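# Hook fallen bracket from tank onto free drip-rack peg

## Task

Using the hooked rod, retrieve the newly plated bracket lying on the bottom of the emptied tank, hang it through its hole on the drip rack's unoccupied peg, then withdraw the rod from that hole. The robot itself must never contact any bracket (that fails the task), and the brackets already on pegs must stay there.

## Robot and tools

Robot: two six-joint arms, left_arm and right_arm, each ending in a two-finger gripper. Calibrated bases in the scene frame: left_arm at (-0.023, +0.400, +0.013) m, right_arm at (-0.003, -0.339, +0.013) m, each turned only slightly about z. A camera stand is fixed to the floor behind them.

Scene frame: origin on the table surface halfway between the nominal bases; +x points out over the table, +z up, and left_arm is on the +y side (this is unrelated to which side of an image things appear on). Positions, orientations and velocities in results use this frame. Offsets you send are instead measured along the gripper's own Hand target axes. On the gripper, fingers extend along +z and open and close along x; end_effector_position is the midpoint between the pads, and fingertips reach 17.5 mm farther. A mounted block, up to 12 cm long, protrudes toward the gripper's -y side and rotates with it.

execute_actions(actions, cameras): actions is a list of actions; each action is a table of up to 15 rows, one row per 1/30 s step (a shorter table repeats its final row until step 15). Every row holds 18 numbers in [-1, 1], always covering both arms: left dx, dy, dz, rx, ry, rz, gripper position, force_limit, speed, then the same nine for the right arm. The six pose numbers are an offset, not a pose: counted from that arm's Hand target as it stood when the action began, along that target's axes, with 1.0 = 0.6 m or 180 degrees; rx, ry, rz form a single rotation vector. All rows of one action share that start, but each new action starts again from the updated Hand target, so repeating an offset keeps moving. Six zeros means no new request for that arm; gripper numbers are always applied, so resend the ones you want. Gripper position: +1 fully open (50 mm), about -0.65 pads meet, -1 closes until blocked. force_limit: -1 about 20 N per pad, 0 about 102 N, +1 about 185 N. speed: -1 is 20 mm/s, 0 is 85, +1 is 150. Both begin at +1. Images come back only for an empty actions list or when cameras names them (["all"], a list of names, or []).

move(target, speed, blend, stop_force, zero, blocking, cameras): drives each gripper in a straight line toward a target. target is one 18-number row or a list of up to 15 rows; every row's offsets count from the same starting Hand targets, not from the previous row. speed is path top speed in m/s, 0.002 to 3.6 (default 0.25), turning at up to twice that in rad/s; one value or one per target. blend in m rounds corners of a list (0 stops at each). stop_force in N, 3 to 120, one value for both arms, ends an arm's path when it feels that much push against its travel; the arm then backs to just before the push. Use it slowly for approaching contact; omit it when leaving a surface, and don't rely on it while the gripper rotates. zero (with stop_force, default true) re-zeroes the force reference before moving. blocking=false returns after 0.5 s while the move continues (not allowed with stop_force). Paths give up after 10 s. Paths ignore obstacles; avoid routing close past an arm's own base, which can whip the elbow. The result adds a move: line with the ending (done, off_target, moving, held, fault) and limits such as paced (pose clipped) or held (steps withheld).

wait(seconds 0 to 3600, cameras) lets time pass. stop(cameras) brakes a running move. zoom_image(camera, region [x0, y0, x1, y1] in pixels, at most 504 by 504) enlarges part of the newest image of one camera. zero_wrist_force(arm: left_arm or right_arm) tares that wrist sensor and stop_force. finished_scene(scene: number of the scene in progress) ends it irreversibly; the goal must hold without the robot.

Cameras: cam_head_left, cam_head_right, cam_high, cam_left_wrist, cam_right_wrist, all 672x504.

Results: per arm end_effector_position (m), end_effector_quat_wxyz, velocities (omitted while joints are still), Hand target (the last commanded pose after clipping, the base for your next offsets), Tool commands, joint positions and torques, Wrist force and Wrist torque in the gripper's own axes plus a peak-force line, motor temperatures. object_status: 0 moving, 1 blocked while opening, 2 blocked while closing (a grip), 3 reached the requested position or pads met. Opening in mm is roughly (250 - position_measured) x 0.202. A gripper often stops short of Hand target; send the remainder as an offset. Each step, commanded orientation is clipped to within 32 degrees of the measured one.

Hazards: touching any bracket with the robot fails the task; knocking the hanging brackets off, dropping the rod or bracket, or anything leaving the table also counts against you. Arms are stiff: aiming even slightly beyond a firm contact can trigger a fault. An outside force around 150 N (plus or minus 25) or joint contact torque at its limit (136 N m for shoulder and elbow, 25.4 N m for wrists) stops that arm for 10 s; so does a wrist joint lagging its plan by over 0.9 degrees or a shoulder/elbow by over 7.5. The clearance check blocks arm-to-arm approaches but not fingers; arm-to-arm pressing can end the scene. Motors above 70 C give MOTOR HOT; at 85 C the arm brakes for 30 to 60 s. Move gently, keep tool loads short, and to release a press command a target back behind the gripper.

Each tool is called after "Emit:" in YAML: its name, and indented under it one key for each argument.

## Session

Emit:
execute_actions:
  actions: []

Scene clock: 0.00 s.
left_arm: end_effector_position=(+0.1765, +0.3091, +0.1216) position_measured=2 object_status=3 end_effector_quat_wxyz=(+0.007, +0.741, -0.655, -0.148) | right_arm: end_effector_position=(+0.5930, +0.0478, +0.3649) position_measured=4 object_status=3 end_effector_quat_wxyz=(+0.005, +0.365, +0.910, +0.196)
Joint positions: left_arm=[-0.907 -2.045 2.454 -1.693 -1.653 2.068] | right_arm=[3.834 -1.882 -1.288 -1.185 1.743 -0.075]
Joint velocities: within noise
Joint torques (N m): no reading
Motor temperatures (°C): left_arm=[37 41 45 41 33 46] | right_arm=[40 33 42 42 45 40]
Wrist force (N): no reading
Wrist torque (N m): no reading
Wrist force, peak (N): no reading
Hand target: left_arm +0.1765, +0.3091, +0.1216; +0.007, +0.741, -0.655, -0.148 | right_arm +0.5930, +0.0478, +0.3649; +0.005, +0.365, +0.910, +0.196
Tool commands: left_gripper/position=+1.0 left_gripper/force_limit=+1.0 left_gripper/speed=+1.0 right_gripper/position=+0.992157 right_gripper/force_limit=+1.0 right_gripper/speed=+1.0

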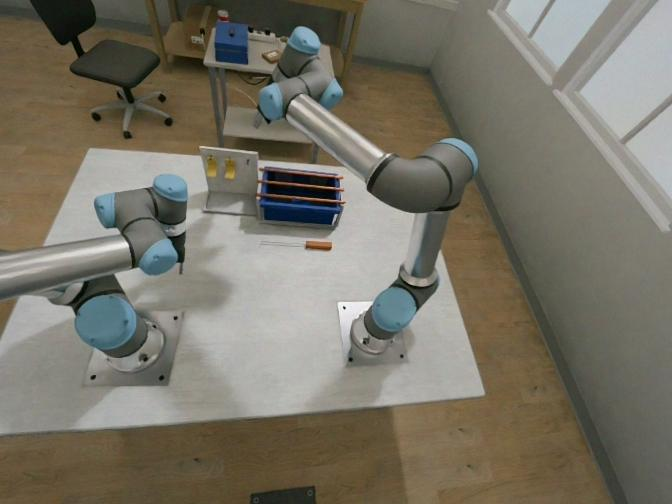

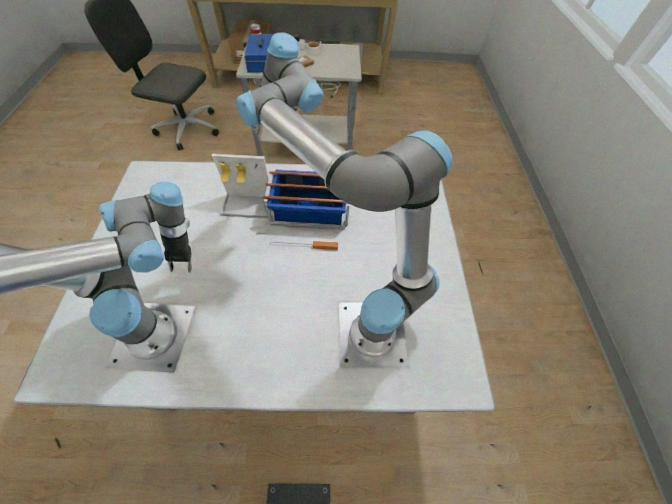

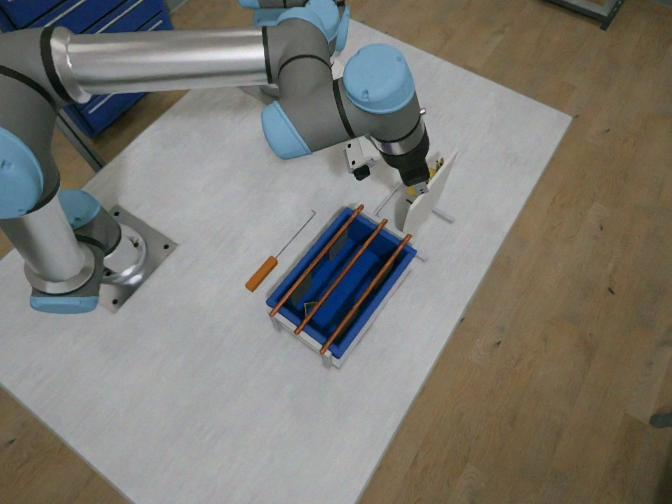

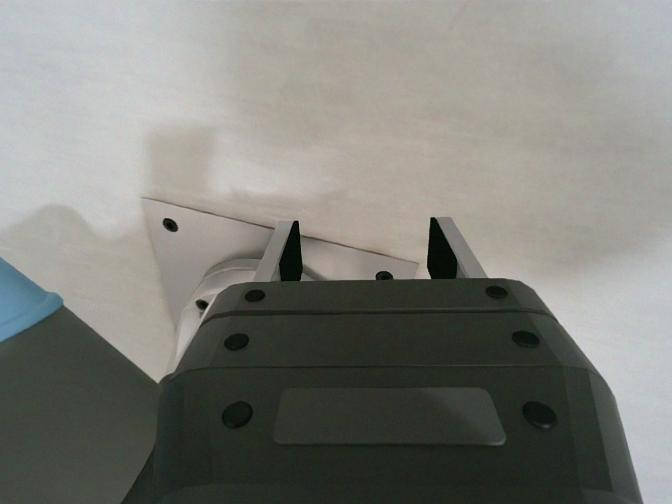

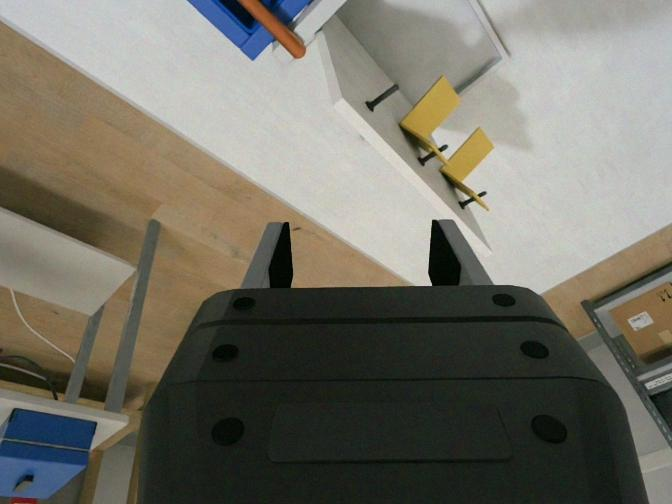

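Emit:
move:
  target:
    - [0.0183,-0.0908,-0.5088,0.0025,0.0517,-0.2287,1,-0.4,-0.7, 0.1558,-0.5052,-0.1475,0.0041,-0.1604,0.745,1,-0.4,-0.7]
    - [0.4567,-0.4495,-0.7338,0.0049,0.1034,-0.4574,1,-0.4,-0.7, 0.1558,-0.5052,-0.1475,0.0041,-0.1604,0.745,1,-0.4,-0.7]
  speed: 0.5
  blend: [0.05, 0]
  cameras: ["cam_high","cam_left_wrist","cam_right_wrist"]

Emit:
zoom_image:
  camera: "cam_high"
  region: [230, 190, 430, 370]

Scene clock: 10.93 s.
left_arm: end_effector_position=(+0.5650, -0.0001, +0.4302) position_measured=2 object_status=3 end_effector_quat_wxyz=(+0.000, +1.000, +0.000, +0.001) | right_arm: end_effector_position=(+0.3101, -0.1201, +0.3494) position_measured=3 object_status=3 end_effector_quat_wxyz=(+0.000, +1.000, +0.000, +0.001)
Joint positions: left_arm=[-0.731 -0.962 0.527 -1.137 -1.57 0.784] | right_arm=[4.1 -1.252 -1.814 -1.645 1.57 2.539]
Joint torques (N m): left_arm=[13.38 -42.07 -32.33 -1.81 1.06 -2.86] | right_arm=[-7.11 0.87 38.21 2.6 -2.76 1.7]
Wrist force (N): left_arm=[0.0 -0.6 -0.1] | right_arm=[-0.3 -0.2 -0.4]
Wrist torque (N m): left_arm=[-0.12 0.01 -0.22] | right_arm=[-0.19 0.11 -0.05]
Wrist force, peak (N): left_arm=[-3.3 -0.9 -0.4] | right_arm=[-1.1 0.5 -0.4]
Hand target: left_arm +0.5650, -0.0001, +0.4302; +0.000, +1.000, +0.000, +0.001 | right_arm +0.3101, -0.1201, +0.3494; +0.000, +1.000, +0.000, +0.001
Off the commanded pose: left_arm 0.000 m, 0 deg | right_arm 0.000 m, 0 deg.
move: done

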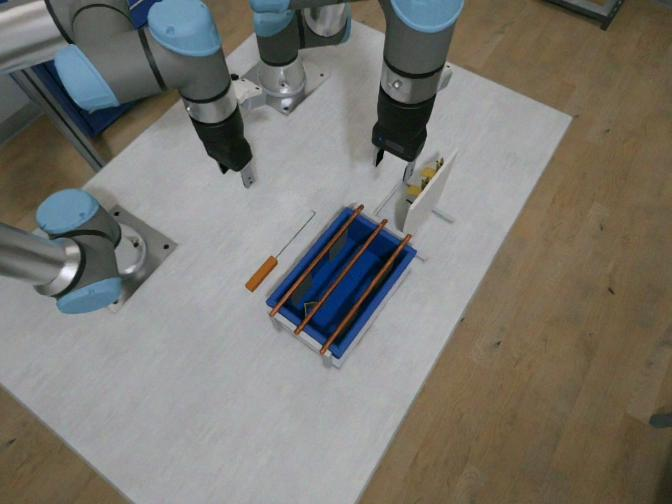

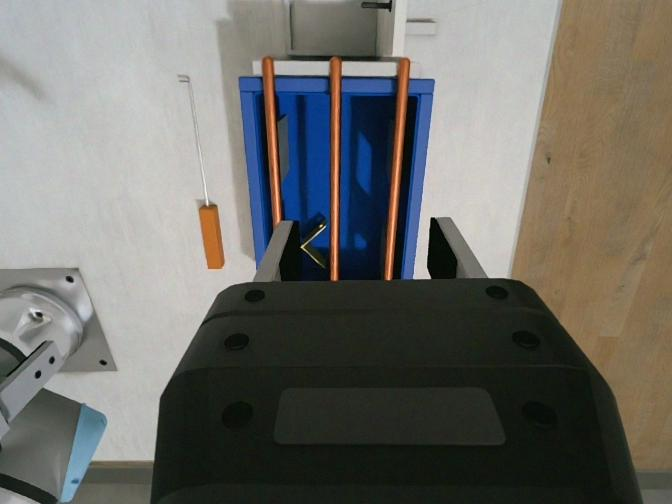

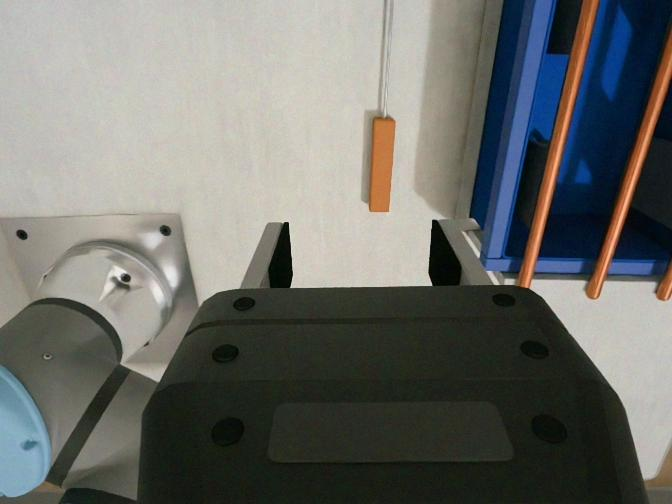

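Scaled by 2.520.

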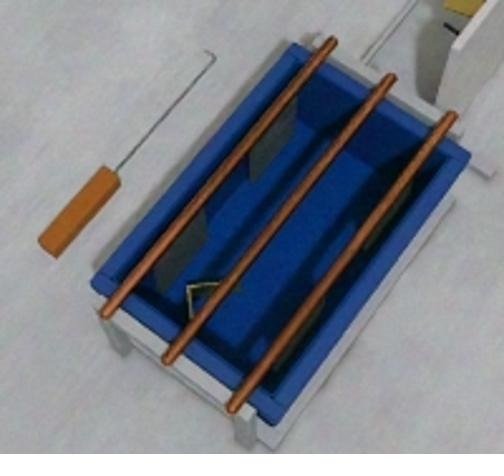

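Emit:
zoom_image:
  camera: "cam_left_wrist"
  region: [270, 190, 350, 280]

Emit:
zoom_image:
  camera: "cam_left_wrist"
  region: [160, 60, 240, 280]

Scaled by 5.600.

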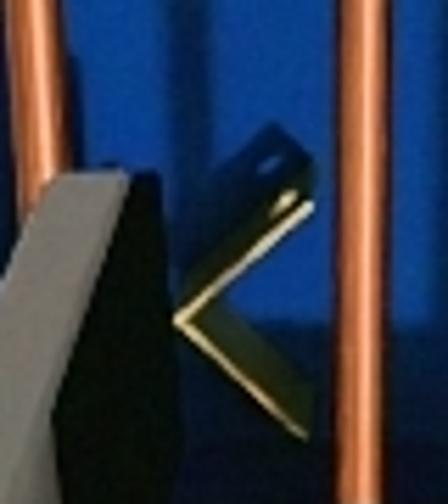

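Scaled by 2.291.

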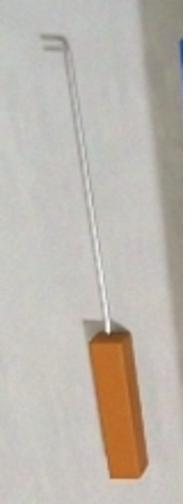

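Emit:
move:
  target: [-0.2417,-0.2333,-0.0833,0,0,0.5,1,-0.4,-0.7, 0.0698,0.0298,0.4157,0,0,0,1,-0.4,-0.7]
  speed: 0.5
  cameras: ["cam_right_wrist"]

Scene clock: 17.77 s.
left_arm: end_effector_position=(+0.4198, +0.1397, +0.4799) position_measured=2 object_status=3 end_effector_quat_wxyz=(+0.000, +0.707, -0.707, +0.000) | right_arm: end_effector_position=(+0.3523, -0.1379, +0.1000) position_measured=3 object_status=3 end_effector_quat_wxyz=(+0.000, +1.000, +0.000, +0.001)
Joint positions: left_arm=[-0.739 -1.501 1.136 -1.207 -1.57 2.347] | right_arm=[3.981 -1.514 -2.288 -0.909 1.57 2.42]
Joint torques (N m): left_arm=[12.2 -26.07 -33.39 -4.77 -0.34 2.26] | right_arm=[6.56 16.48 34.02 3.69 2.78 1.79]
Wrist force (N): left_arm=[0.1 -0.3 -0.3] | right_arm=[-0.4 -0.1 -0.5]
Wrist torque (N m): left_arm=[-0.07 0.02 -0.06] | right_arm=[-0.16 0.13 0.00]
Wrist force, peak (N): left_arm=[1.0 1.0 -0.1] | right_arm=[-0.5 -0.3 -1.7]
Hand target: left_arm +0.4198, +0.1398, +0.4800; +0.000, +0.707, -0.707, +0.000 | right_arm +0.3523, -0.1378, +0.1000; +0.000, +1.000, +0.000, +0.001
Off the commanded pose: left_arm 0.000 m, 0 deg | right_arm 0.000 m, 0 deg.
move: done

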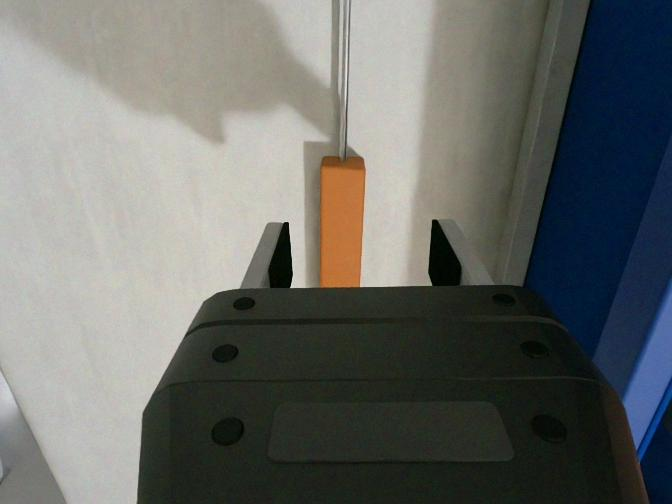

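Emit:
move:
  target:
    - [0,0,0,0,0,0,1,-0.4,-0.7, -0.0097,0,0.0917,0,0,0,1,-0.4,-0.7]
    - [0,0,0,0,0,0,1,-0.4,-0.7, -0.0097,0,0.1308,0,0,0,1,-0.4,-0.7]
  speed: [0.15, 0.02]
  stop_force: 12

Emit:
execute_actions:
  actions:
    - [[0,0,0,0,0,0,1,-0.4,-0.7,0,0,0,0,0,0,-1,-0.6,-0.4]]
  cameras: ["cam_right_wrist"]

Scene clock: 21.80 s.
left_arm: end_effector_position=(+0.4198, +0.1398, +0.4800) position_measured=2 object_status=3 end_effector_quat_wxyz=(+0.000, +0.707, -0.707, +0.000) | right_arm: end_effector_position=(+0.3466, -0.1377, +0.0215) position_measured=3 object_status=3 end_effector_quat_wxyz=(+0.000, +1.000, +0.000, +0.001)
Joint positions: left_arm=[-0.739 -1.501 1.136 -1.207 -1.57 2.347] | right_arm=[3.992 -1.687 -2.395 -0.629 1.57 2.431]
Joint torques (N m): left_arm=[11.18 -33.93 -33.57 -3.86 0.95 2.07] | right_arm=[-6.19 28.72 28.96 1.46 -2.24 -1.36]
Wrist force (N): left_arm=[0.1 -0.1 -0.4] | right_arm=[-0.4 -0.1 -0.6]
Wrist torque (N m): left_arm=[-0.04 0.02 -0.08] | right_arm=[-0.17 0.14 -0.07]
Wrist force, peak (N): left_arm=[0.4 -0.3 -0.7] | right_arm=[-0.2 -0.3 -2.3]
Hand target: left_arm +0.4198, +0.1398, +0.4800; +0.000, +0.707, -0.707, +0.000 | right_arm +0.3466, -0.1378, +0.0215; +0.000, +1.000, +0.000, +0.001
Off the commanded pose: left_arm 0.000 m, 0 deg | right_arm 0.000 m, 0 deg.
move: done

Scene clock: 22.50 s.
left_arm: end_effector_position=(+0.4198, +0.1398, +0.4800) position_measured=2 object_status=3 end_effector_quat_wxyz=(+0.000, +0.707, -0.707, +0.000) | right_arm: end_effector_position=(+0.3466, -0.1378, +0.0215) position_measured=145 object_status=2 end_effector_quat_wxyz=(+0.000, +1.000, +0.000, +0.001)
Joint positions: left_arm=[-0.739 -1.501 1.136 -1.207 -1.57 2.347] | right_arm=[3.992 -1.687 -2.395 -0.629 1.57 2.431]
Joint torques (N m): left_arm=[11.5 -33.66 -33.28 -3.77 1.02 1.79] | right_arm=[-6.01 28.77 28.47 2.08 -2.43 -1.03]
Wrist force (N): left_arm=[0.0 -0.1 -0.2] | right_arm=[-0.3 -0.1 0.0]
Wrist torque (N m): left_arm=[-0.04 0.03 -0.09] | right_arm=[-0.16 0.11 -0.06]
Wrist force, peak (N): left_arm=[0.3 0.1 -0.5] | right_arm=[-0.6 0.0 -0.5]
Hand target: left_arm +0.4198, +0.1398, +0.4800; +0.000, +0.707, -0.707, +0.000 | right_arm +0.3466, -0.1378, +0.0215; +0.000, +1.000, +0.000, +0.001
Off the commanded pose: left_arm 0.000 m, 0 deg | right_arm 0.000 m, 0 deg.

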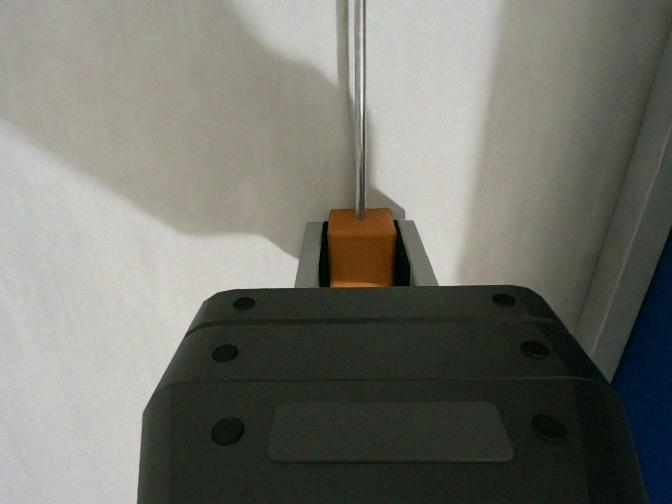

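Emit:
move:
  target:
    - [0,0,0,0,0,0,1,-0.4,-0.7, 0,0,-0.15,0,0,0,-1,-0.6,-0.4]
    - [0,0,0,0,0,0,1,-0.4,-0.7, 0.0557,-0.2630,-0.4642,-0.3849,0.3849,-0.3849,-1,-0.6,-0.4]
  speed: [0.2,0.55]
  blend: [0.03,0]
  cameras: ["cam_left_wrist","cam_head_left"]

Scene clock: 26.80 s.
left_arm: end_effector_position=(+0.4198, +0.1398, +0.4800) position_measured=2 object_status=3 end_effector_quat_wxyz=(+0.000, +0.707, -0.707, +0.000) | right_arm: end_effector_position=(+0.3801, +0.0199, +0.3002) position_measured=145 object_status=2 end_effector_quat_wxyz=(+0.495, +0.501, +0.505, +0.499)
Joint positions: left_arm=[-0.739 -1.501 1.136 -1.207 -1.57 2.347] | right_arm=[4.729 -1.498 -2.215 -1.991 0.022 2.564]
Joint torques (N m): left_arm=[10.04 -34.19 -33.27 -2.57 0.93 0.37] | right_arm=[7.1 24.44 8.35 1.28 -0.35 0.74]
Wrist force (N): left_arm=[0.1 -0.1 -0.3] | right_arm=[0.1 -0.3 0.5]
Wrist torque (N m): left_arm=[-0.06 0.02 -0.08] | right_arm=[0.35 -0.13 -0.04]
Wrist force, peak (N): left_arm=[0.5 -0.4 -0.4] | right_arm=[-0.3 0.0 3.1]
Hand target: left_arm +0.4198, +0.1398, +0.4800; +0.000, +0.707, -0.707, +0.000 | right_arm +0.3797, +0.0198, +0.3002; +0.500, +0.500, +0.499, +0.500
Off the commanded pose: left_arm 0.000 m, 0 deg | right_arm 0.000 m, 1 deg.
move: done
Images, in order (width x height): cam_head_left 672x504, cam_left_wrist 672x504.

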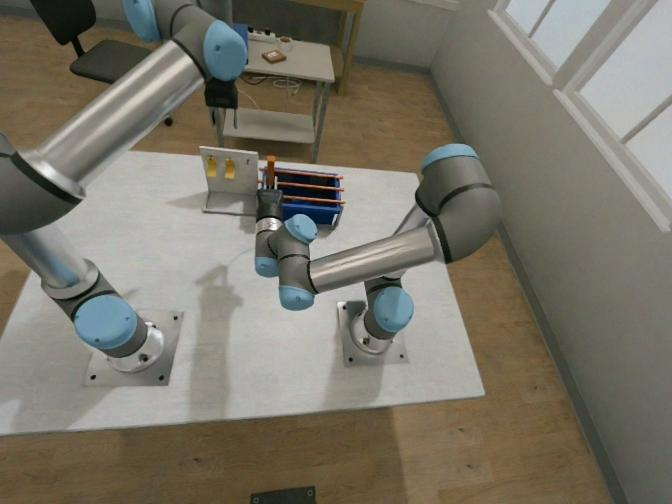

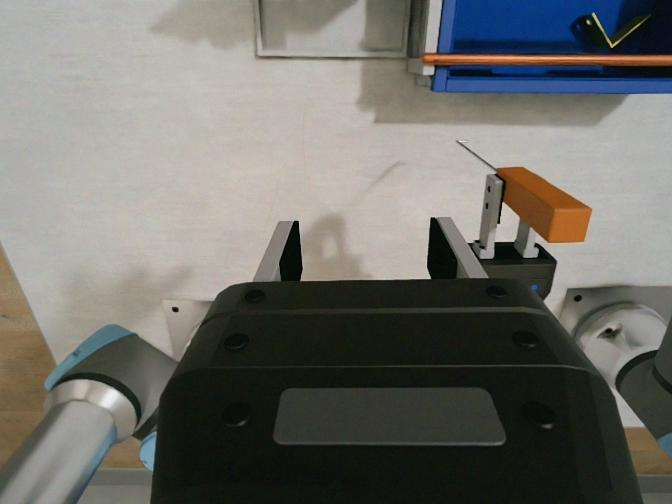

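Emit:
move:
  target: [0.2163,0.0413,0.0667,0,0,0,1,-0.4,-0.7, 0,0,0,0,0,0,-1,-0.6,-0.4]
  speed: 0.3
  cameras: ["cam_left_wrist"]

Emit:
zoom_image:
  camera: "cam_left_wrist"
  region: [260, 100, 460, 290]

Scene clock: 28.33 s.
left_arm: end_effector_position=(+0.3952, +0.0101, +0.4400) position_measured=2 object_status=3 end_effector_quat_wxyz=(-0.001, +0.707, -0.707, +0.000) | right_arm: end_effector_position=(+0.3801, +0.0198, +0.3002) position_measured=145 object_status=2 end_effector_quat_wxyz=(+0.495, +0.501, +0.505, +0.499)
Joint positions: left_arm=[-0.931 -1.385 1.111 -1.297 -1.57 2.155] | right_arm=[4.729 -1.498 -2.215 -1.991 0.021 2.564]
Joint torques (N m): left_arm=[-5.06 -28.19 -17.34 -3.94 0.48 0.82] | right_arm=[7.41 25.34 8.73 0.4 -4.11 1.72]
Wrist force (N): left_arm=[0.3 0.1 -0.4] | right_arm=[0.1 -0.6 0.4]
Wrist torque (N m): left_arm=[-0.01 -0.02 -0.22] | right_arm=[0.30 -0.14 -0.05]
Wrist force, peak (N): left_arm=[3.9 0.8 0.6] | right_arm=[0.3 -0.6 0.7]
Hand target: left_arm +0.3952, +0.0100, +0.4399; +0.000, +0.707, -0.707, +0.000 | right_arm +0.3801, +0.0198, +0.3002; +0.495, +0.501, +0.505, +0.499 (not the last commanded pose)
Off the commanded pose: left_arm 0.000 m, 0 deg | right_arm 0.000 m, 1 deg.
move: done

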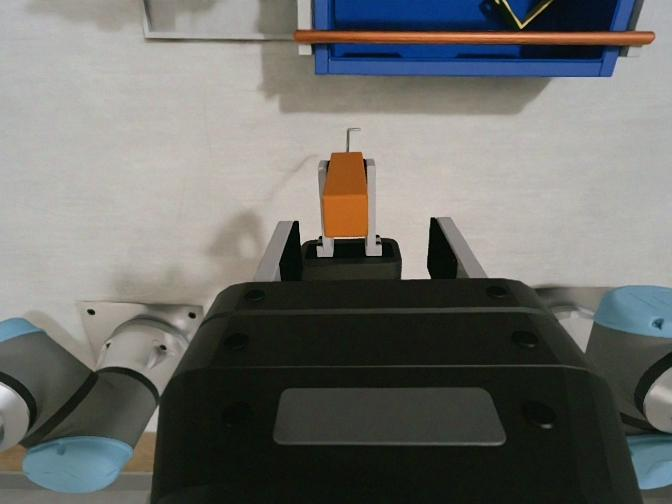

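Scaled by 2.520.

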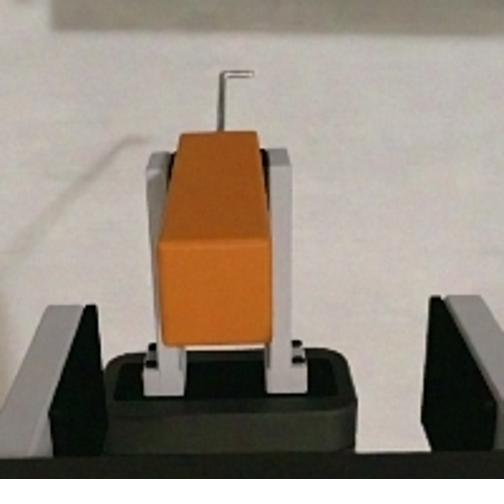

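Emit:
move:
  target:
    - [-0.0057,0.005,0.0,0,0,0,1,-0.4,-0.7, 0,0,0,0,0,0.009,-1,-0.6,-0.4]
    - [-0.0057,0.005,0.12,0,0,0,1,-0.4,-0.7, 0,0,0,0,0,0.009,-1,-0.6,-0.4]
  speed: [0.1,0.1]
  blend: [0.003,0]
  cameras: ["cam_left_wrist"]

Emit:
zoom_image:
  camera: "cam_left_wrist"
  region: [260, 100, 460, 290]

Scene clock: 31.63 s.
left_arm: end_effector_position=(+0.3922, +0.0135, +0.3680) position_measured=2 object_status=3 end_effector_quat_wxyz=(+0.000, +0.707, -0.707, +0.000) | right_arm: end_effector_position=(+0.3801, +0.0199, +0.3002) position_measured=145 object_status=2 end_effector_quat_wxyz=(+0.488, +0.508, +0.498, +0.506)
Joint positions: left_arm=[-0.932 -1.428 1.348 -1.492 -1.57 2.154] | right_arm=[4.729 -1.498 -2.217 -1.985 0.021 2.587]
Joint torques (N m): left_arm=[11.54 -26.95 -23.65 -3.9 1.18 2.52] | right_arm=[-5.79 5.86 33.58 -0.01 -4.03 1.65]
Wrist force (N): left_arm=[0.2 -0.1 -0.3] | right_arm=[0.1 -0.4 0.6]
Wrist torque (N m): left_arm=[-0.05 0.00 -0.05] | right_arm=[0.35 -0.14 -0.19]
Wrist force, peak (N): left_arm=[0.0 0.3 -2.0] | right_arm=[0.4 -0.5 0.7]
Hand target: left_arm +0.3922, +0.0134, +0.3679; +0.000, +0.707, -0.707, +0.000 | right_arm +0.3801, +0.0198, +0.3002; +0.488, +0.508, +0.498, +0.506
Off the commanded pose: left_arm 0.000 m, 0 deg | right_arm 0.000 m, 0 deg.
move: done

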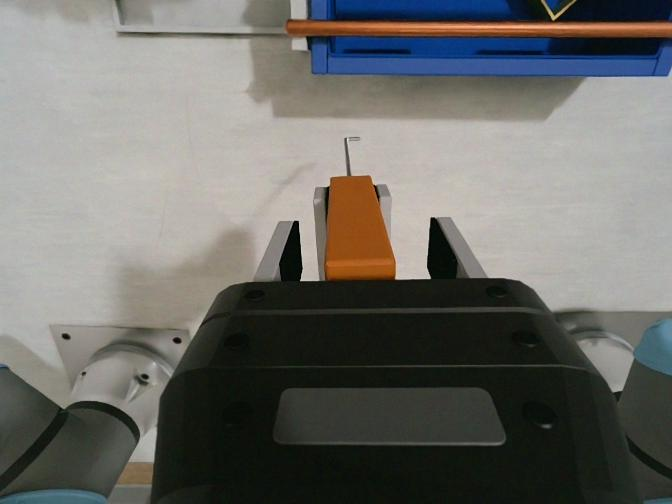

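Scaled by 2.520.

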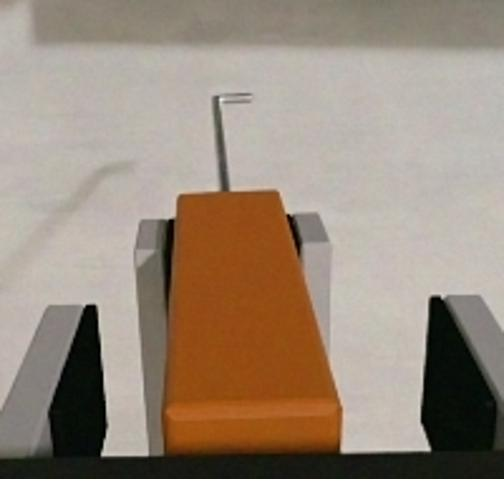

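Emit:
move:
  target:
    - [-0.0025,0,0,0,0,0,1,-0.4,-0.7, 0,0,0,0,0,0,-1,-0.6,-0.4]
    - [-0.0025,0,0,0,0,0,-1,-0.9,-0.5, 0,0,0,0,0,0,-1,-0.6,-0.4]
  speed: 0.05

Scene clock: 33.53 s.
left_arm: end_effector_position=(+0.3923, +0.0150, +0.3679) position_measured=138 object_status=2 end_effector_quat_wxyz=(-0.001, +0.707, -0.707, +0.000) | right_arm: end_effector_position=(+0.3802, +0.0198, +0.3002) position_measured=145 object_status=2 end_effector_quat_wxyz=(+0.488, +0.508, +0.498, +0.506)
Joint positions: left_arm=[-0.93 -1.43 1.351 -1.492 -1.57 2.156] | right_arm=[4.729 -1.498 -2.216 -1.989 0.021 2.59]
Joint torques (N m): left_arm=[-13.59 -23.79 -34.96 -9.04 -3.16 -2.55] | right_arm=[2.36 4.28 37.92 1.07 -3.17 1.35]
Wrist force (N): left_arm=[-14.8 0.1 0.1] | right_arm=[-14.9 0.3 0.5]
Wrist torque (N m): left_arm=[-0.01 -0.83 -0.23] | right_arm=[0.36 -0.42 0.07]
Wrist force, peak (N): left_arm=[-14.8 0.1 0.1] | right_arm=[-14.9 0.3 0.5]
Hand target: left_arm +0.3922, +0.0149, +0.3679; +0.000, +0.707, -0.707, +0.000 | right_arm +0.3801, +0.0198, +0.3002; +0.488, +0.508, +0.498, +0.506
Off the commanded pose: left_arm 0.000 m, 0 deg | right_arm 0.000 m, 0 deg.
move: done

Emit:
move:
  target:
    - [0,0,0,0,0,0,-1,-0.9,-0.5, 0,0,0,0,0,0,1,-0.4,-0.5]
    - [0,0,0,0,0,0,-0.98,-0.3,-0.5, 0,0,-0.1667,0,0,0,1,-0.4,-0.5]
    - [0,0,-0.12,0,0,0,-0.98,-0.3,-0.5, -0.2333,0,-0.1333,0.12,-0.04,0.12,1,-0.4,-0.5]
    - [0,0,-0.12,0,0,0,-0.98,-0.3,-0.5, -0.5958,0.0833,0.2417,0.5917,-0.1918,0.5917,1,-0.4,-0.5]
  speed: [0.2,0.25,0.4,0.6]
  blend: [0,0,0.05,0]
  cameras: ["cam_left_wrist","cam_right_wrist","cam_high"]

Scene clock: 44.23 s.
left_arm: end_effector_position=(+0.3922, +0.0149, +0.4399) position_measured=143 object_status=2 end_effector_quat_wxyz=(+0.000, +0.707, -0.707, +0.000) | right_arm: end_effector_position=(+0.5286, -0.3377, +0.3381) position_measured=3 object_status=3 end_effector_quat_wxyz=(-0.466, +0.885, +0.002, -0.006) end_effector_velocity=(-0.001, +0.001, -0.001) end_effector_angular_velocity=(+0.000, +0.006, +0.001)
Joint positions: left_arm=[-0.93 -1.399 1.128 -1.3 -1.57 2.156] | right_arm=[2.988 -1.759 -1.602 -1.577 2.522 1.305]
Joint velocities: left_arm=[within noise] | right_arm=[0.001 0 0 -0.005 -0.001 0.001]
Joint torques (N m): left_arm=[-12.89 -42.5 -32.84 -1.95 -1.01 2.12] | right_arm=[-6.12 21.59 27.3 0.95 4.33 -0.73]
Wrist force (N): left_arm=[1.6 0.3 -0.1] | right_arm=[-1.2 0.2 -2.1]
Wrist torque (N m): left_arm=[0.03 -0.22 -0.20] | right_arm=[-0.39 0.22 -0.16]
Wrist force, peak (N): left_arm=[-17.2 0.5 0.5] | right_arm=[-17.4 1.2 1.1]
Hand target: left_arm +0.3922, +0.0149, +0.4399; +0.000, +0.707, -0.707, +0.000 | right_arm +0.5286, -0.3377, +0.3381; -0.466, +0.885, +0.002, -0.006
Off the commanded pose: left_arm 0.000 m, 0 deg | right_arm 0.000 m, 0 deg.
move: done
Images, in order (width x height): cam_high 672x504, cam_left_wrist 672x504, cam_right_wrist 672x504.

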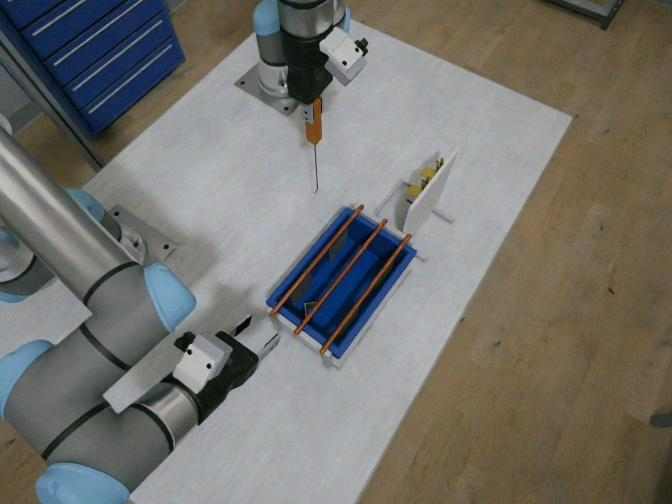

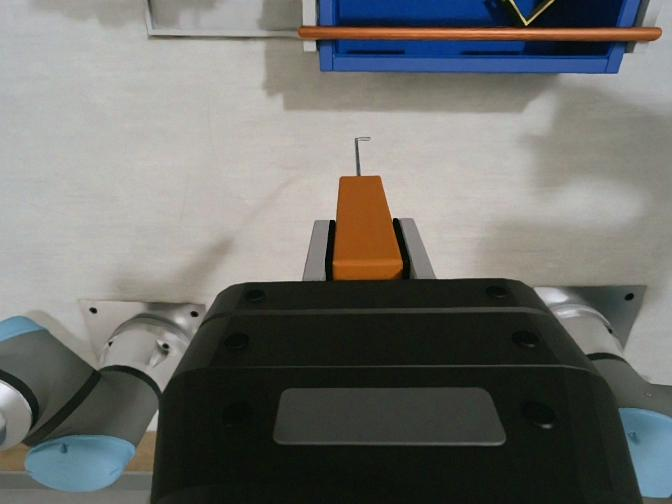

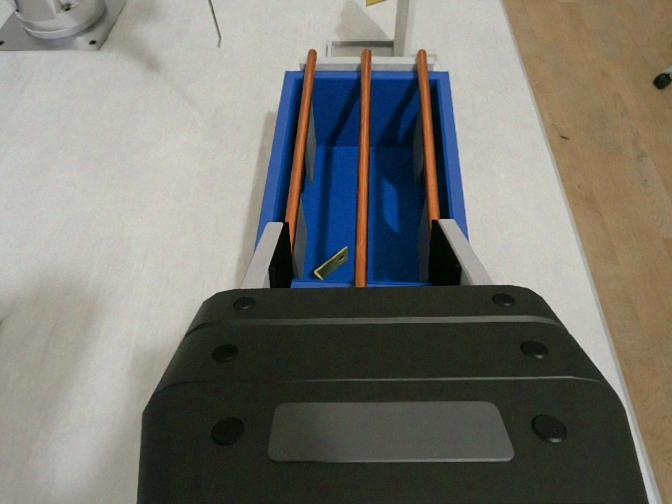

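Emit:
zoom_image:
  camera: "cam_right_wrist"
  region: [280, 210, 400, 300]

Scaled by 4.200.

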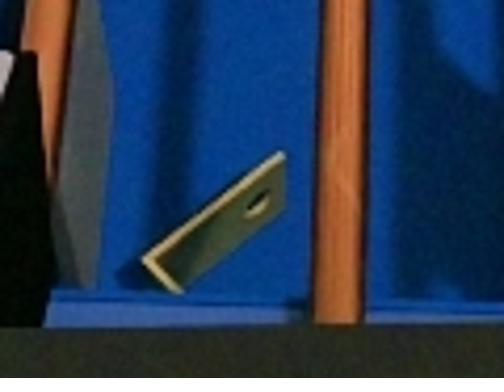

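Emit:
move:
  target:
    - [0.154,-0.123,0,0,0,-0.5556,-0.98,-0.3,-0.5, 0,0,0,0,0,0,1,-0.4,-0.5]
    - [0.3083,-0.2467,0.0083,0,0,0.8889,-0.98,-0.3,-0.5, 0,0,0,0,0,0,1,-0.4,-0.5]
  speed: 0.7
  blend: [0.1,0]
  cameras: ["cam_left_wrist","cam_right_wrist"]

Emit:
zoom_image:
  camera: "cam_left_wrist"
  region: [270, 80, 410, 200]

Emit:
zoom_image:
  camera: "cam_right_wrist"
  region: [280, 130, 420, 300]

Scene clock: 49.90 s.
left_arm: end_effector_position=(+0.5395, -0.1692, +0.4341) position_measured=143 object_status=2 end_effector_quat_wxyz=(+0.081, +0.571, +0.816, -0.017) | right_arm: end_effector_position=(+0.5286, -0.3377, +0.3381) position_measured=3 object_status=3 end_effector_quat_wxyz=(-0.466, +0.885, +0.002, -0.006)
Joint positions: left_arm=[-0.911 -0.673 0.035 -1.096 -1.546 -1.314] | right_arm=[2.988 -1.759 -1.602 -1.578 2.522 1.305]
Joint torques (N m): left_arm=[12.32 -66.16 -31.17 -2.69 1.12 -0.75] | right_arm=[-4.61 30 20.27 3.27 4.8 1.43]
Wrist force (N): left_arm=[1.9 0.2 0.1] | right_arm=[-1.4 0.2 -2.1]
Wrist torque (N m): left_arm=[0.01 -0.25 -0.19] | right_arm=[-0.39 0.25 -0.14]
Wrist force, peak (N): left_arm=[2.0 0.2 0.2] | right_arm=[-1.5 0.1 -2.3]
Hand target: left_arm +0.5403, -0.1700, +0.4351; +0.000, +0.573, +0.819, +0.000 | right_arm +0.5286, -0.3377, +0.3381; -0.466, +0.885, +0.002, -0.006
Off the commanded pose: left_arm 0.001 m, 9 deg | right_arm 0.000 m, 0 deg.
elbow stopped short (left arm): the move would have taken joint 3 (elbow) straighter than the controller allows.
move: off_target (left_arm)

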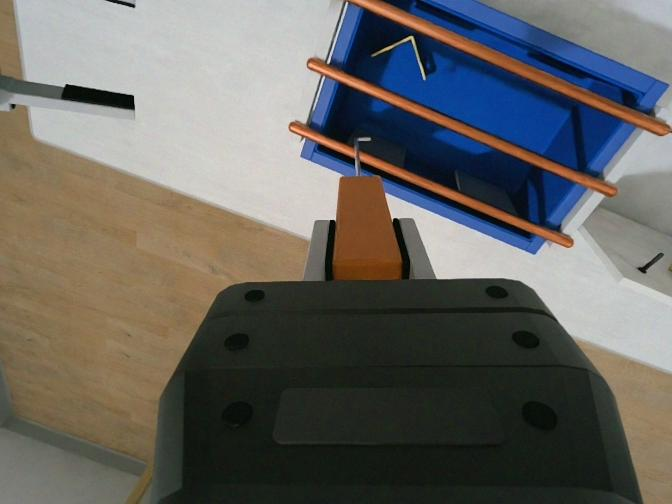

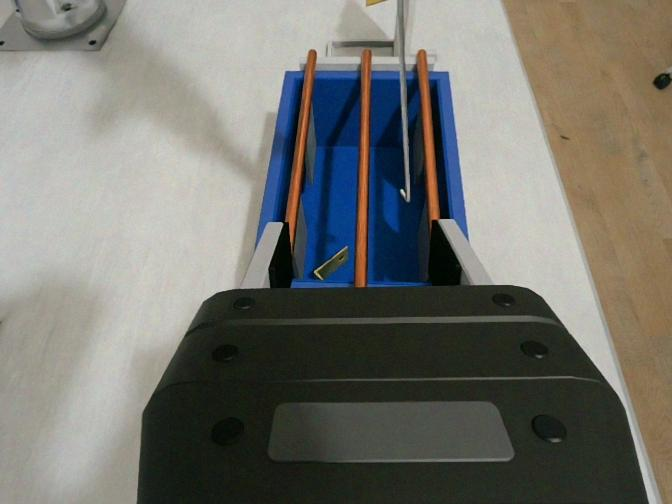

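Scaled by 3.600.

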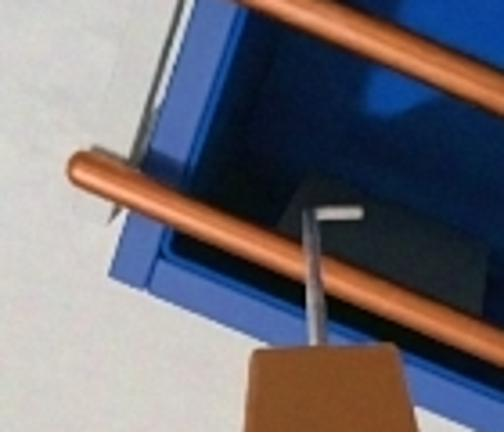

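Scaled by 2.965.

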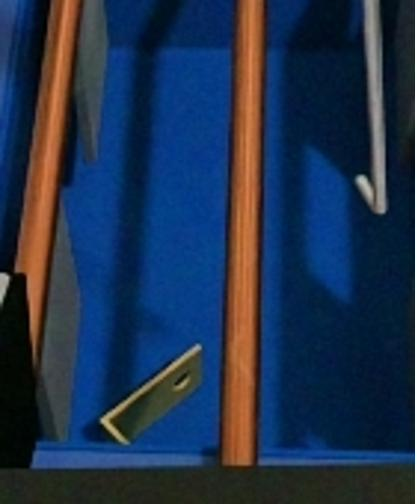

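Emit:
move:
  target:
    - [0.2468,0.0525,-0.0083,0,0,0,-0.98,-0.3,-0.5, 0,0,0,0,0,0,1,-0.4,-0.5]
    - [0.2468,0.0525,0.13,0,0,0,-0.98,-0.3,-0.5, 0,0,0,0,0,0,1,-0.4,-0.5]
  speed: [0.3,0.2]
  blend: [0.0,0]
  cameras: ["cam_left_wrist","cam_right_wrist"]

Emit:
zoom_image:
  camera: "cam_left_wrist"
  region: [270, 60, 450, 200]

Emit:
zoom_image:
  camera: "cam_right_wrist"
  region: [280, 70, 440, 290]

Scene clock: 56.93 s.
left_arm: end_effector_position=(+0.5193, -0.0200, +0.3572) position_measured=143 object_status=2 end_effector_quat_wxyz=(+0.000, +0.573, +0.819, +0.000) | right_arm: end_effector_position=(+0.5286, -0.3377, +0.3381) position_measured=3 object_status=3 end_effector_quat_wxyz=(-0.466, +0.885, +0.002, -0.006)
Joint positions: left_arm=[-0.799 -1.12 0.971 -1.422 -1.57 -1.204] | right_arm=[2.988 -1.759 -1.602 -1.578 2.522 1.305]
Joint torques (N m): left_arm=[5.87 -37.85 -17.64 -4.27 1.19 0.92] | right_arm=[-1.87 38 15.38 3.2 4.9 1.39]
Wrist force (N): left_arm=[1.7 0.1 0.2] | right_arm=[-1.3 0.1 -2.1]
Wrist torque (N m): left_arm=[-0.02 -0.25 -0.04] | right_arm=[-0.41 0.23 -0.14]
Wrist force, peak (N): left_arm=[4.5 1.7 -0.2] | right_arm=[-1.5 0.2 -2.2]
Hand target: left_arm +0.5193, -0.0200, +0.3571; +0.000, +0.573, +0.819, +0.000 | right_arm +0.5286, -0.3377, +0.3381; -0.466, +0.885, +0.002, -0.006
Off the commanded pose: left_arm 0.000 m, 0 deg | right_arm 0.000 m, 0 deg.
move: done

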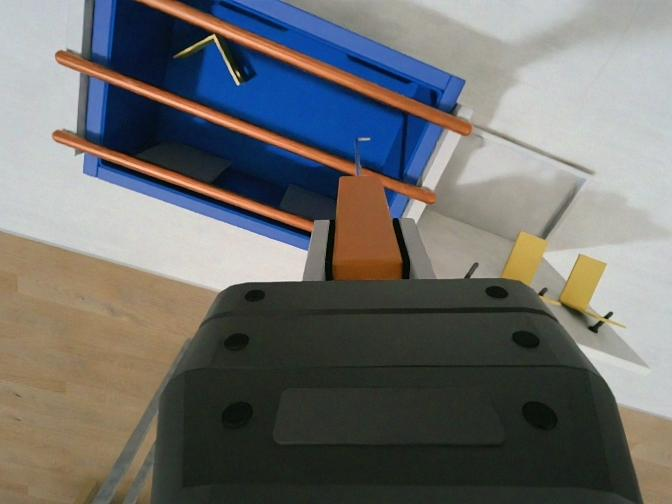

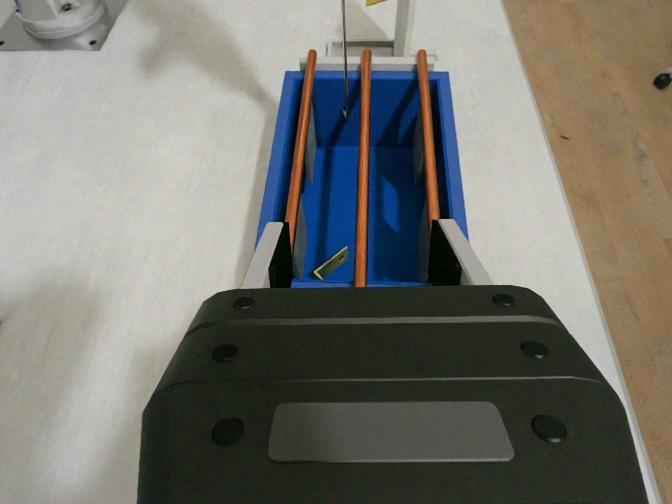

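Scaled by 2.800.

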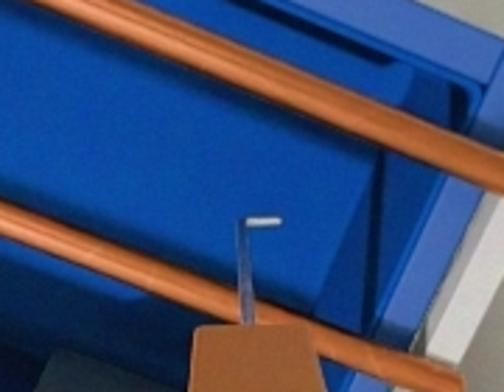

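Scaled by 2.291.

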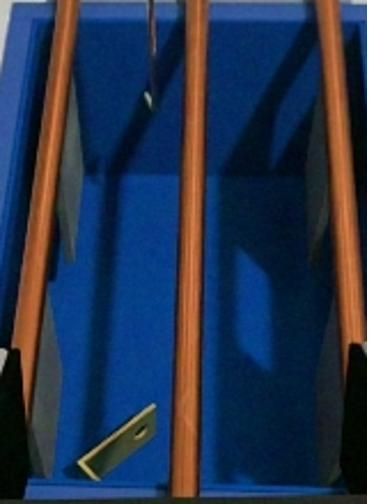

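Emit:
move:
  target: [-0.2565,-0.0891,0.0527,0,0,0,-0.98,-0.3,-0.5, 0,0,0,0,0,0,1,-0.4,-0.5]
  speed: 0.15
  cameras: ["cam_left_wrist","cam_right_wrist"]

Emit:
zoom_image:
  camera: "cam_left_wrist"
  region: [300, 90, 420, 180]

Emit:
zoom_image:
  camera: "cam_right_wrist"
  region: [290, 200, 390, 290]

Scene clock: 60.67 s.
left_arm: end_effector_position=(+0.5217, -0.1830, +0.3254) position_measured=143 object_status=2 end_effector_quat_wxyz=(+0.000, +0.573, +0.819, +0.000) | right_arm: end_effector_position=(+0.5286, -0.3377, +0.3381) position_measured=3 object_status=3 end_effector_quat_wxyz=(-0.466, +0.885, +0.002, -0.006)
Joint positions: left_arm=[-0.932 -0.738 0.418 -1.251 -1.57 -1.337] | right_arm=[2.988 -1.759 -1.602 -1.578 2.522 1.305]
Joint torques (N m): left_arm=[12.63 -54.65 -30.17 -3.88 -1.51 3.05] | right_arm=[1.31 37.78 15.21 3.32 4.83 1.57]
Wrist force (N): left_arm=[1.6 0.1 0.2] | right_arm=[-1.3 0.0 -2.1]
Wrist torque (N m): left_arm=[-0.02 -0.21 -0.18] | right_arm=[-0.42 0.24 -0.15]
Wrist force, peak (N): left_arm=[3.5 1.5 -0.1] | right_arm=[-1.5 -0.1 -2.2]
Hand target: left_arm +0.5218, -0.1829, +0.3254; +0.000, +0.573, +0.819, +0.000 | right_arm +0.5286, -0.3377, +0.3381; -0.466, +0.885, +0.002, -0.006
Off the commanded pose: left_arm 0.000 m, 0 deg | right_arm 0.000 m, 0 deg.
move: done

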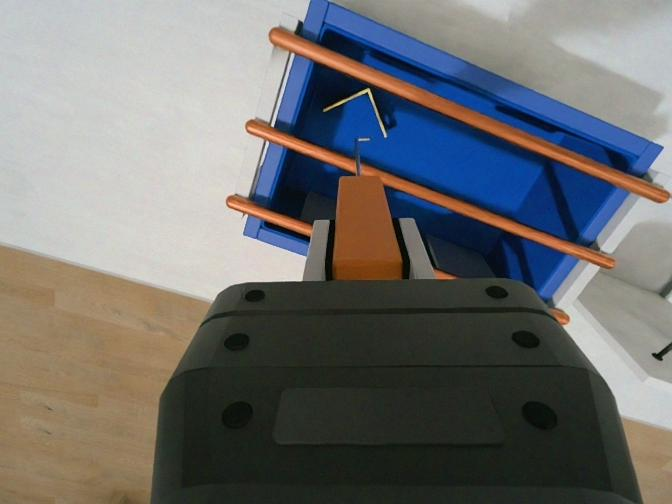

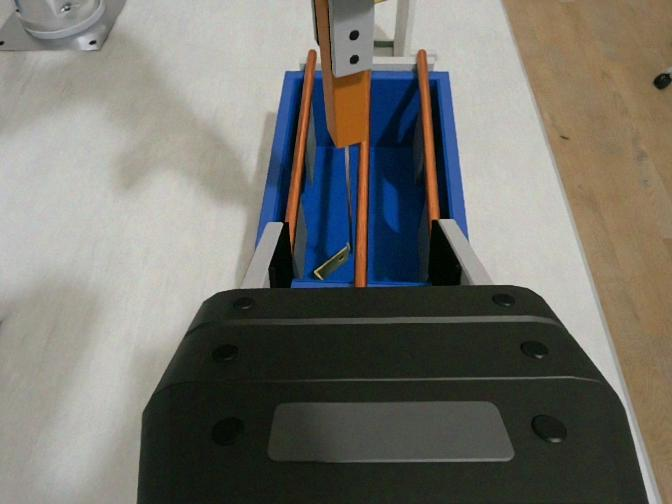

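Scaled by 4.200.

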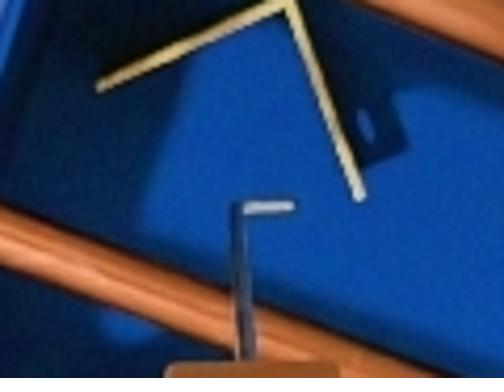

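Scaled by 5.040.

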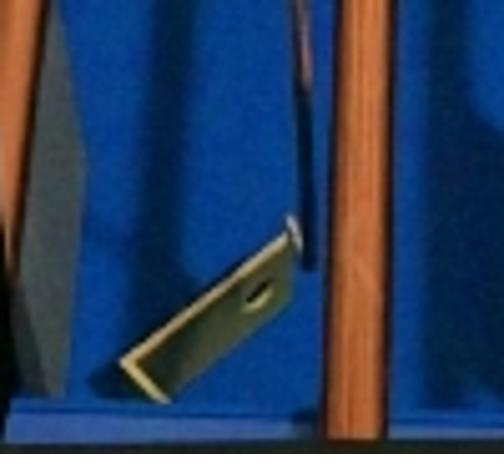

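Emit:
move:
  target:
    - [0,-0.0098,0.03,0,0,0,-0.98,-0.3,-0.5, 0,0,0,0,0,0,1,-0.4,-0.5]
    - [0,-0.0098,0.0765,0,0,0,-0.98,-0.3,-0.5, 0,0,0,0,0,0,1,-0.4,-0.5]
  speed: 0.06
  blend: [0.01,0]
  cameras: ["cam_left_wrist","cam_right_wrist"]

Emit:
zoom_image:
  camera: "cam_left_wrist"
  region: [300, 90, 420, 180]

Emit:
zoom_image:
  camera: "cam_right_wrist"
  region: [300, 220, 380, 290]

Scene clock: 66.60 s.
left_arm: end_effector_position=(+0.5163, -0.1849, +0.2797) position_measured=143 object_status=2 end_effector_quat_wxyz=(+0.000, +0.573, +0.819, +0.000) | right_arm: end_effector_position=(+0.5286, -0.3377, +0.3381) position_measured=3 object_status=3 end_effector_quat_wxyz=(-0.466, +0.885, +0.002, -0.006)
Joint positions: left_arm=[-0.939 -0.798 0.646 -1.42 -1.57 -1.344] | right_arm=[2.988 -1.759 -1.602 -1.578 2.522 1.305]
Joint torques (N m): left_arm=[-2.45 -49.67 -29.47 -2.85 1.06 0.35] | right_arm=[3.92 37.47 15.11 3.2 4.68 1.57]
Wrist force (N): left_arm=[2.1 0.3 0.0] | right_arm=[-1.7 0.2 -1.9]
Wrist torque (N m): left_arm=[0.02 -0.31 -0.04] | right_arm=[-0.39 0.30 -0.14]
Wrist force, peak (N): left_arm=[2.1 1.5 -0.7] | right_arm=[-1.5 0.2 -2.3]
Hand target: left_arm +0.5163, -0.1849, +0.2795; +0.000, +0.573, +0.819, +0.000 | right_arm +0.5286, -0.3377, +0.3381; -0.466, +0.885, +0.002, -0.006
Off the commanded pose: left_arm 0.000 m, 0 deg | right_arm 0.000 m, 0 deg.
move: done; blend cut to 0.0095 m at target 1

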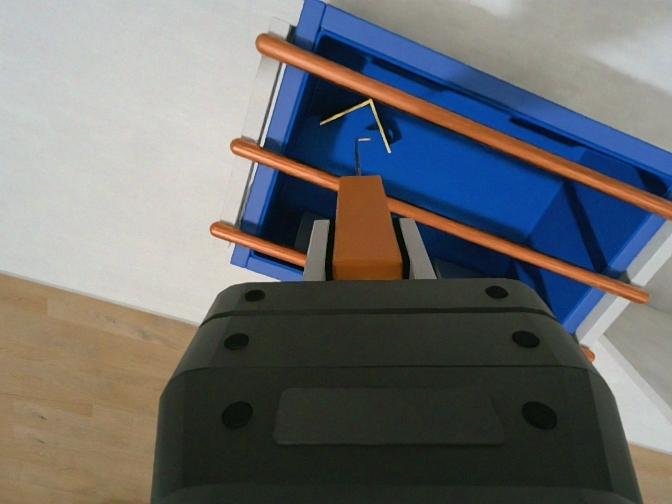

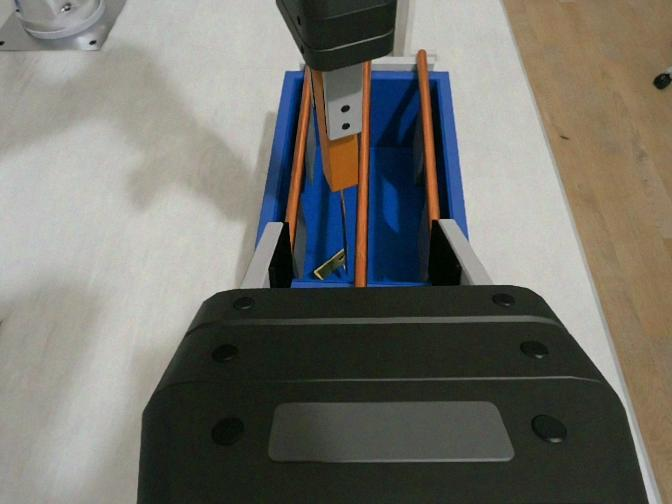

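Scaled by 4.200.

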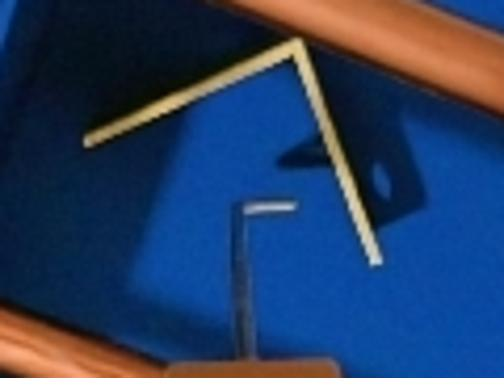

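Scaled by 6.300.

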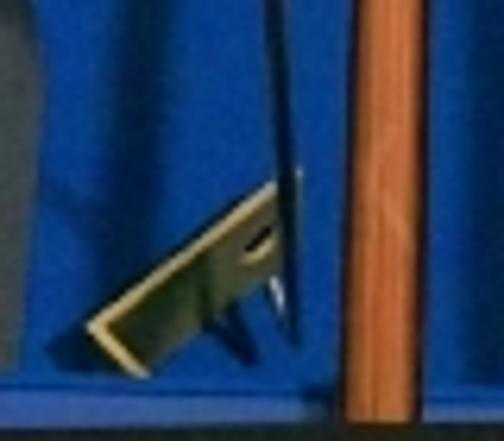

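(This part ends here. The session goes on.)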